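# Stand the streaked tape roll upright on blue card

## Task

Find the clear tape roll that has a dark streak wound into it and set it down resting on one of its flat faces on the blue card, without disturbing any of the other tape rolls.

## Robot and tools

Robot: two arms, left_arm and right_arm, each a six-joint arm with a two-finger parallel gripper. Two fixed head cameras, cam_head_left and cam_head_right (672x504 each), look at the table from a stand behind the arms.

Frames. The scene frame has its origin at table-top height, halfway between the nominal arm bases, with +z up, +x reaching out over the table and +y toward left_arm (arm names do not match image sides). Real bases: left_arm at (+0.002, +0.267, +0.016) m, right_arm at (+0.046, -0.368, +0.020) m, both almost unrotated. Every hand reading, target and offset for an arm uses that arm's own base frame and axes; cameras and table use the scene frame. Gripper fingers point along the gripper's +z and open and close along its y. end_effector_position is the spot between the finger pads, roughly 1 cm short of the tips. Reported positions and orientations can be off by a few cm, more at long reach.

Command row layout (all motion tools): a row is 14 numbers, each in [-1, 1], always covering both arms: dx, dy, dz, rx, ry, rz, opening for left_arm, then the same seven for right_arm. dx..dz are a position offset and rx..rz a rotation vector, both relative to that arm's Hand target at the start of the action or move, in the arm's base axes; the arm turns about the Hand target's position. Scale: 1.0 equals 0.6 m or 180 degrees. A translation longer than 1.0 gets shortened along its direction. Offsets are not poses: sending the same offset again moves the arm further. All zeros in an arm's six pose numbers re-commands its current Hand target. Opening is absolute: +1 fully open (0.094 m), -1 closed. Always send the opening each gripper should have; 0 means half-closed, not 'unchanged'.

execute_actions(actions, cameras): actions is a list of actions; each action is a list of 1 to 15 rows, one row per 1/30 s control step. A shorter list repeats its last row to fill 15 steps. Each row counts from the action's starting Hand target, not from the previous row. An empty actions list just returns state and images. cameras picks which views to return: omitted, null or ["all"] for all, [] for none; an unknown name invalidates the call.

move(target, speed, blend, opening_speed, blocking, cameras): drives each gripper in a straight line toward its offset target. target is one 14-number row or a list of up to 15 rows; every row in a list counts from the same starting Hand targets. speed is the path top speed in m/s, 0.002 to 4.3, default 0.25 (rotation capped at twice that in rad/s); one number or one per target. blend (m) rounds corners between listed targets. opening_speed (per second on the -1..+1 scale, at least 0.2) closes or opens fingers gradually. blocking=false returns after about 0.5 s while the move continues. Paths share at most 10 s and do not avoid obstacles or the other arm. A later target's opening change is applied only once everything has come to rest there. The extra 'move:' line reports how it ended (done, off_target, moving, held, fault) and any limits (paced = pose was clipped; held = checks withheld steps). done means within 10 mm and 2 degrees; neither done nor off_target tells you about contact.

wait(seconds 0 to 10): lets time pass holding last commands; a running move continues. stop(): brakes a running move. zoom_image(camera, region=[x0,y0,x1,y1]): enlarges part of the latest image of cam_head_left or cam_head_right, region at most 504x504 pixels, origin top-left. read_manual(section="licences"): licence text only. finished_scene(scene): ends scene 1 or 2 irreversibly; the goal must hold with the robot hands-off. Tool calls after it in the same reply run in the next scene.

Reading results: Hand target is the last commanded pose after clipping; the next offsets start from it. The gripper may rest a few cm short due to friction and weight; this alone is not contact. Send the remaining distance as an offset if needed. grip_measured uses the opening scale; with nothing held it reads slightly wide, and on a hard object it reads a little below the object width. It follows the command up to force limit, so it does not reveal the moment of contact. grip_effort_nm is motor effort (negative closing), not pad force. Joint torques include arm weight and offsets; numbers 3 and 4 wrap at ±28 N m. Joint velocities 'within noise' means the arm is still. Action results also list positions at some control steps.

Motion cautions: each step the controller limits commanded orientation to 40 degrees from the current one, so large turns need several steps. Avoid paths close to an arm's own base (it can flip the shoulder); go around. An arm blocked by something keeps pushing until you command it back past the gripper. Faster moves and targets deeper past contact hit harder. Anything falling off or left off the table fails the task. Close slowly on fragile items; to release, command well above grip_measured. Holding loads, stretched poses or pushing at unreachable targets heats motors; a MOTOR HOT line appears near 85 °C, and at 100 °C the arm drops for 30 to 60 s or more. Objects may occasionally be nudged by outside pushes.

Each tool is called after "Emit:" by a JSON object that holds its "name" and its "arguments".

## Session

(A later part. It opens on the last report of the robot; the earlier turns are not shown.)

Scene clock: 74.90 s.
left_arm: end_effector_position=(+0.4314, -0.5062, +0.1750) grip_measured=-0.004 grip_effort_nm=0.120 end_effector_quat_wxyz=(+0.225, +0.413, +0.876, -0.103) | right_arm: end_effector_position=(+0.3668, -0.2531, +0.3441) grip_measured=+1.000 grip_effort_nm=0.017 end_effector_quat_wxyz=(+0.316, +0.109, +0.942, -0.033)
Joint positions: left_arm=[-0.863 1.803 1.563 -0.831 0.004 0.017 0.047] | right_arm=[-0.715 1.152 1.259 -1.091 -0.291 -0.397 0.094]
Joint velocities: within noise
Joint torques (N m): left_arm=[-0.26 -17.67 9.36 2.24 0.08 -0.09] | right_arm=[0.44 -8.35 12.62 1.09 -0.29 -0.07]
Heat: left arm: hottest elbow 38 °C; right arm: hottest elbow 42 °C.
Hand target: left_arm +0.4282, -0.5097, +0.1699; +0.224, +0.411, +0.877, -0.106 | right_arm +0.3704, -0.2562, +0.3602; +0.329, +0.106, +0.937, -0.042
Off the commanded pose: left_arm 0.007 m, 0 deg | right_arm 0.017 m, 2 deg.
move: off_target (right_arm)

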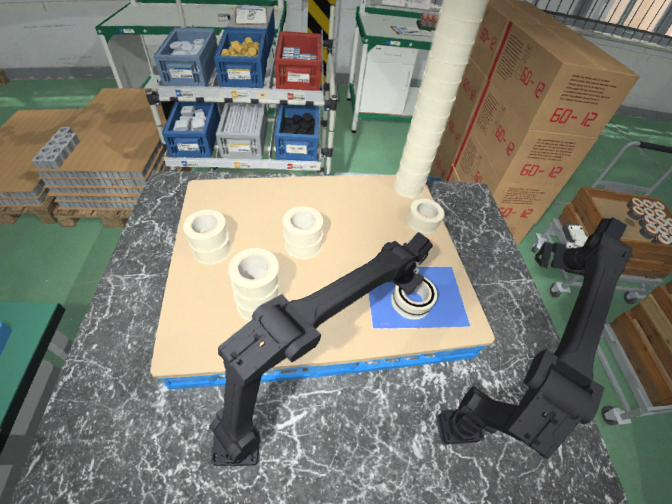

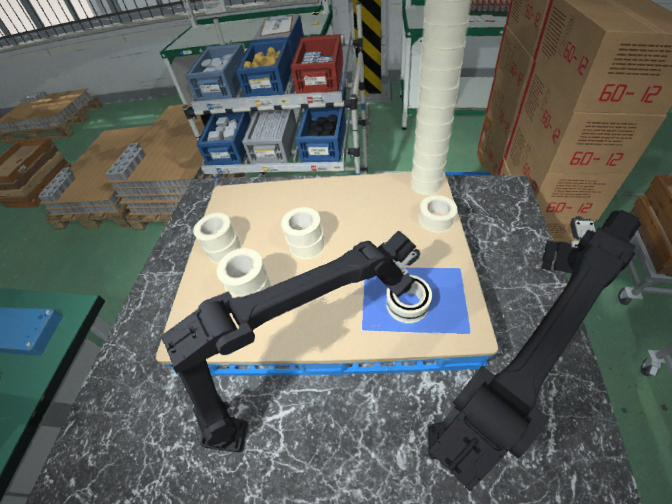

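Emit:
{"name": "move", "arguments": {"target": [0,0,0,0,0,0,0.35,0,0,0,0,0,0,1], "opening_speed": 0.3, "cameras": []}}

Emit:
{"name": "move", "arguments": {"target": [0.01,0,0.15,0,0,0,0.35,0,0,0,0,0,0,1], "speed": 0.05}}

Emit:
{"name": "zoom_image", "arguments": {"camera": "cam_head_right", "region": [340, 220, 500, 340]}}

Scene clock: 76.70 s.
left_arm: end_effector_position=(+0.4314, -0.5062, +0.1750) grip_measured=+0.347 grip_effort_nm=0.125 end_effector_quat_wxyz=(+0.225, +0.413, +0.876, -0.103) | right_arm: end_effector_position=(+0.3668, -0.2531, +0.3441) grip_measured=+1.000 grip_effort_nm=0.017 end_effector_quat_wxyz=(+0.316, +0.109, +0.942, -0.033)
Joint positions: left_arm=[-0.863 1.803 1.563 -0.831 0.004 0.017 0.063] | right_arm=[-0.715 1.152 1.259 -1.091 -0.291 -0.397 0.094]
Joint velocities: within noise
Joint torques (N m): left_arm=[-0.44 -17.67 9.43 2.29 0.08 -0.08] | right_arm=[0.44 -8.29 12.64 1.09 -0.29 -0.06]
Heat: left arm: hottest elbow 38 °C; right arm: hottest elbow 43 °C.
Hand target: left_arm +0.4282, -0.5097, +0.1699; +0.224, +0.411, +0.877, -0.106 | right_arm +0.3704, -0.2562, +0.3602; +0.329, +0.106, +0.937, -0.042
Off the commanded pose: left_arm 0.007 m, 0 deg | right_arm 0.017 m, 2 deg.
move: off_target (right_arm)
No camera images: "cameras" was empty.

Scene clock: 79.10 s.
left_arm: end_effector_position=(+0.4270, -0.5015, +0.2355) grip_measured=+0.347 grip_effort_nm=0.125 end_effector_quat_wxyz=(+0.207, +0.416, +0.880, -0.096) | right_arm: end_effector_position=(+0.3668, -0.2531, +0.3441) grip_measured=+1.000 grip_effort_nm=0.012 end_effector_quat_wxyz=(+0.316, +0.109, +0.942, -0.033)
Joint positions: left_arm=[-0.863 1.782 1.707 -1.035 0.006 0.017 0.063] | right_arm=[-0.715 1.152 1.259 -1.091 -0.291 -0.397 0.094]
Joint velocities: within noise
Joint torques (N m): left_arm=[0.21 -17.96 14.75 1.1 0.2 -0.02] | right_arm=[0.38 -8.29 12.66 1.1 -0.28 -0.06]
Heat: left arm: hottest elbow 38 °C; right arm: hottest elbow 43 °C.
Hand target: left_arm +0.4342, -0.5098, +0.2601; +0.225, +0.411, +0.877, -0.106 | right_arm +0.3704, -0.2562, +0.3602; +0.329, +0.106, +0.937, -0.042
Off the commanded pose: left_arm 0.027 m, 2 deg | right_arm 0.017 m, 2 deg.
move: off_target (left_arm, right_arm)

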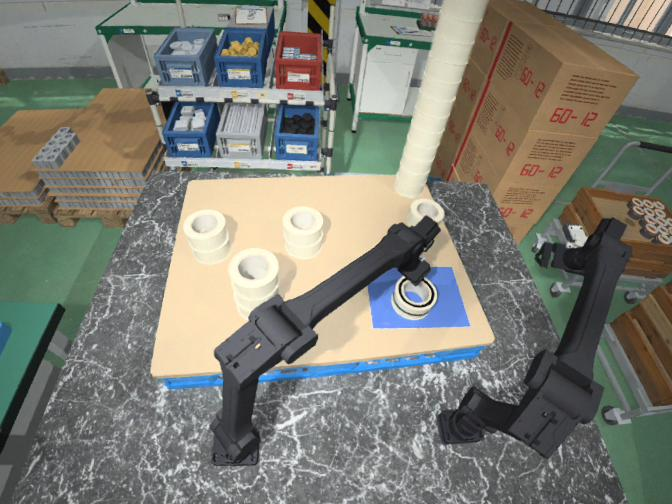

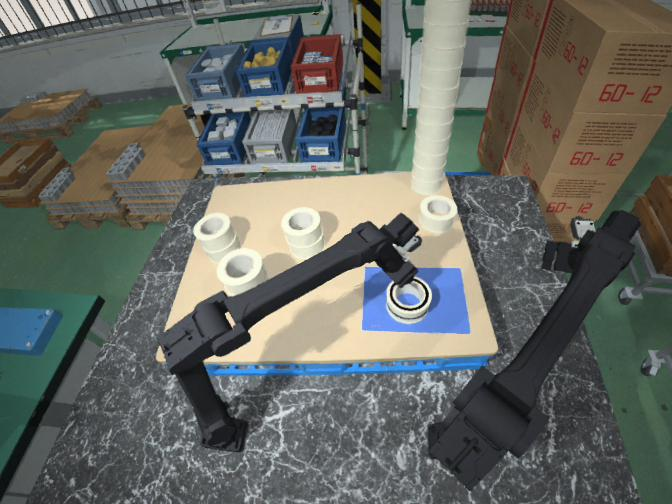

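Scaled by 3.150.

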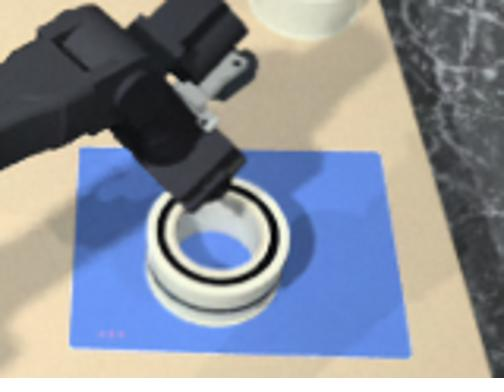

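Emit:
{"name": "move", "arguments": {"target": [0,0.15,0.25,0,0,0,0.35,0,0,0,0,0,0,1], "speed": 0.15}}

Emit:
{"name": "zoom_image", "arguments": {"camera": "cam_head_right", "region": [180, 180, 500, 360]}}

Emit:
{"name": "zoom_image", "arguments": {"camera": "cam_head_left", "region": [340, 220, 500, 340]}}

Scene clock: 81.37 s.
left_arm: end_effector_position=(+0.4276, -0.4184, +0.3925) grip_measured=+0.347 grip_effort_nm=0.120 end_effector_quat_wxyz=(+0.210, +0.408, +0.882, -0.102) | right_arm: end_effector_position=(+0.3668, -0.2531, +0.3441) grip_measured=+1.000 grip_effort_nm=0.017 end_effector_quat_wxyz=(+0.316, +0.109, +0.942, -0.033)
Joint positions: left_arm=[-0.757 1.654 1.95 -1.398 0.059 0.096 0.063] | right_arm=[-0.715 1.152 1.259 -1.091 -0.291 -0.397 0.094]
Joint velocities: within noise
Joint torques (N m): left_arm=[0.56 -14.56 14.27 1.24 0.19 0.2] | right_arm=[0.44 -8.35 12.64 1.06 -0.29 -0.06]
Heat: left arm: hottest elbow 39 °C; right arm: hottest elbow 43 °C.
Hand target: left_arm +0.4343, -0.4198, +0.4100; +0.225, +0.411, +0.877, -0.106 | right_arm +0.3704, -0.2562, +0.3602; +0.329, +0.106, +0.937, -0.042
Off the commanded pose: left_arm 0.019 m, 2 deg | right_arm 0.017 m, 2 deg.
move: off_target (left_arm, right_arm)

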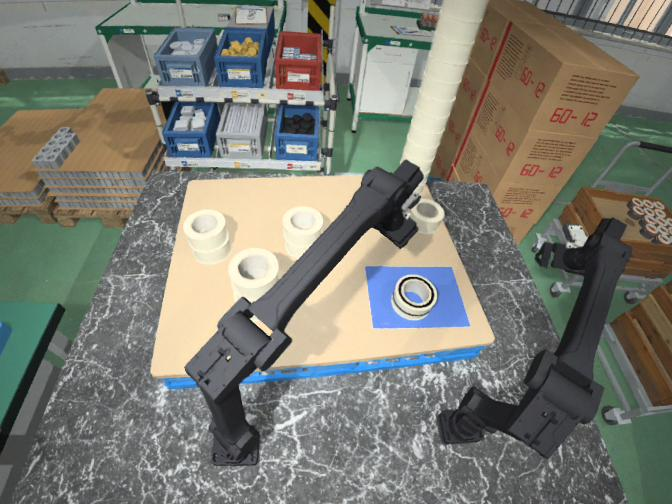

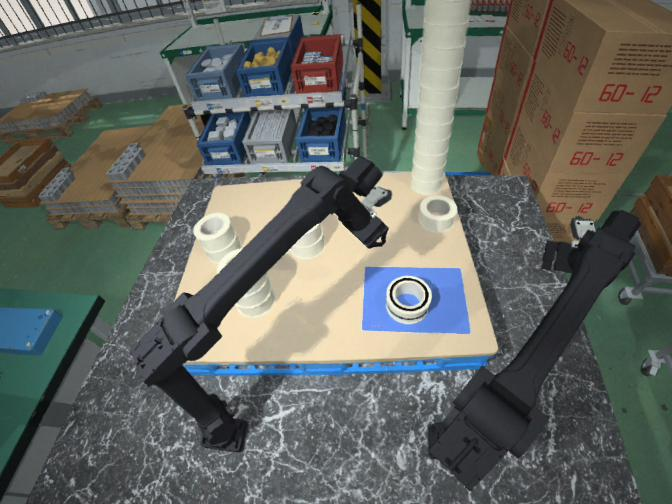

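Scaled by 1.575.

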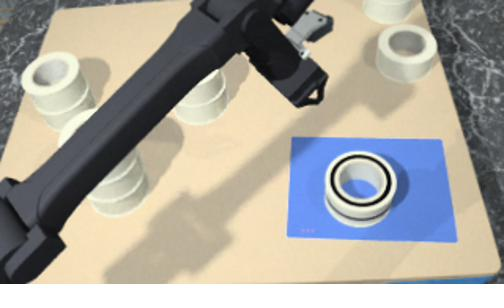

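Scaled by 3.150.

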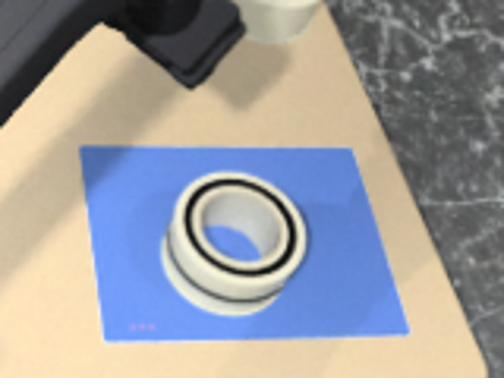

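Done.

Emit:
{"name": "finished_scene", "arguments": {"scene": 1}}

The scene is finished: the task was done.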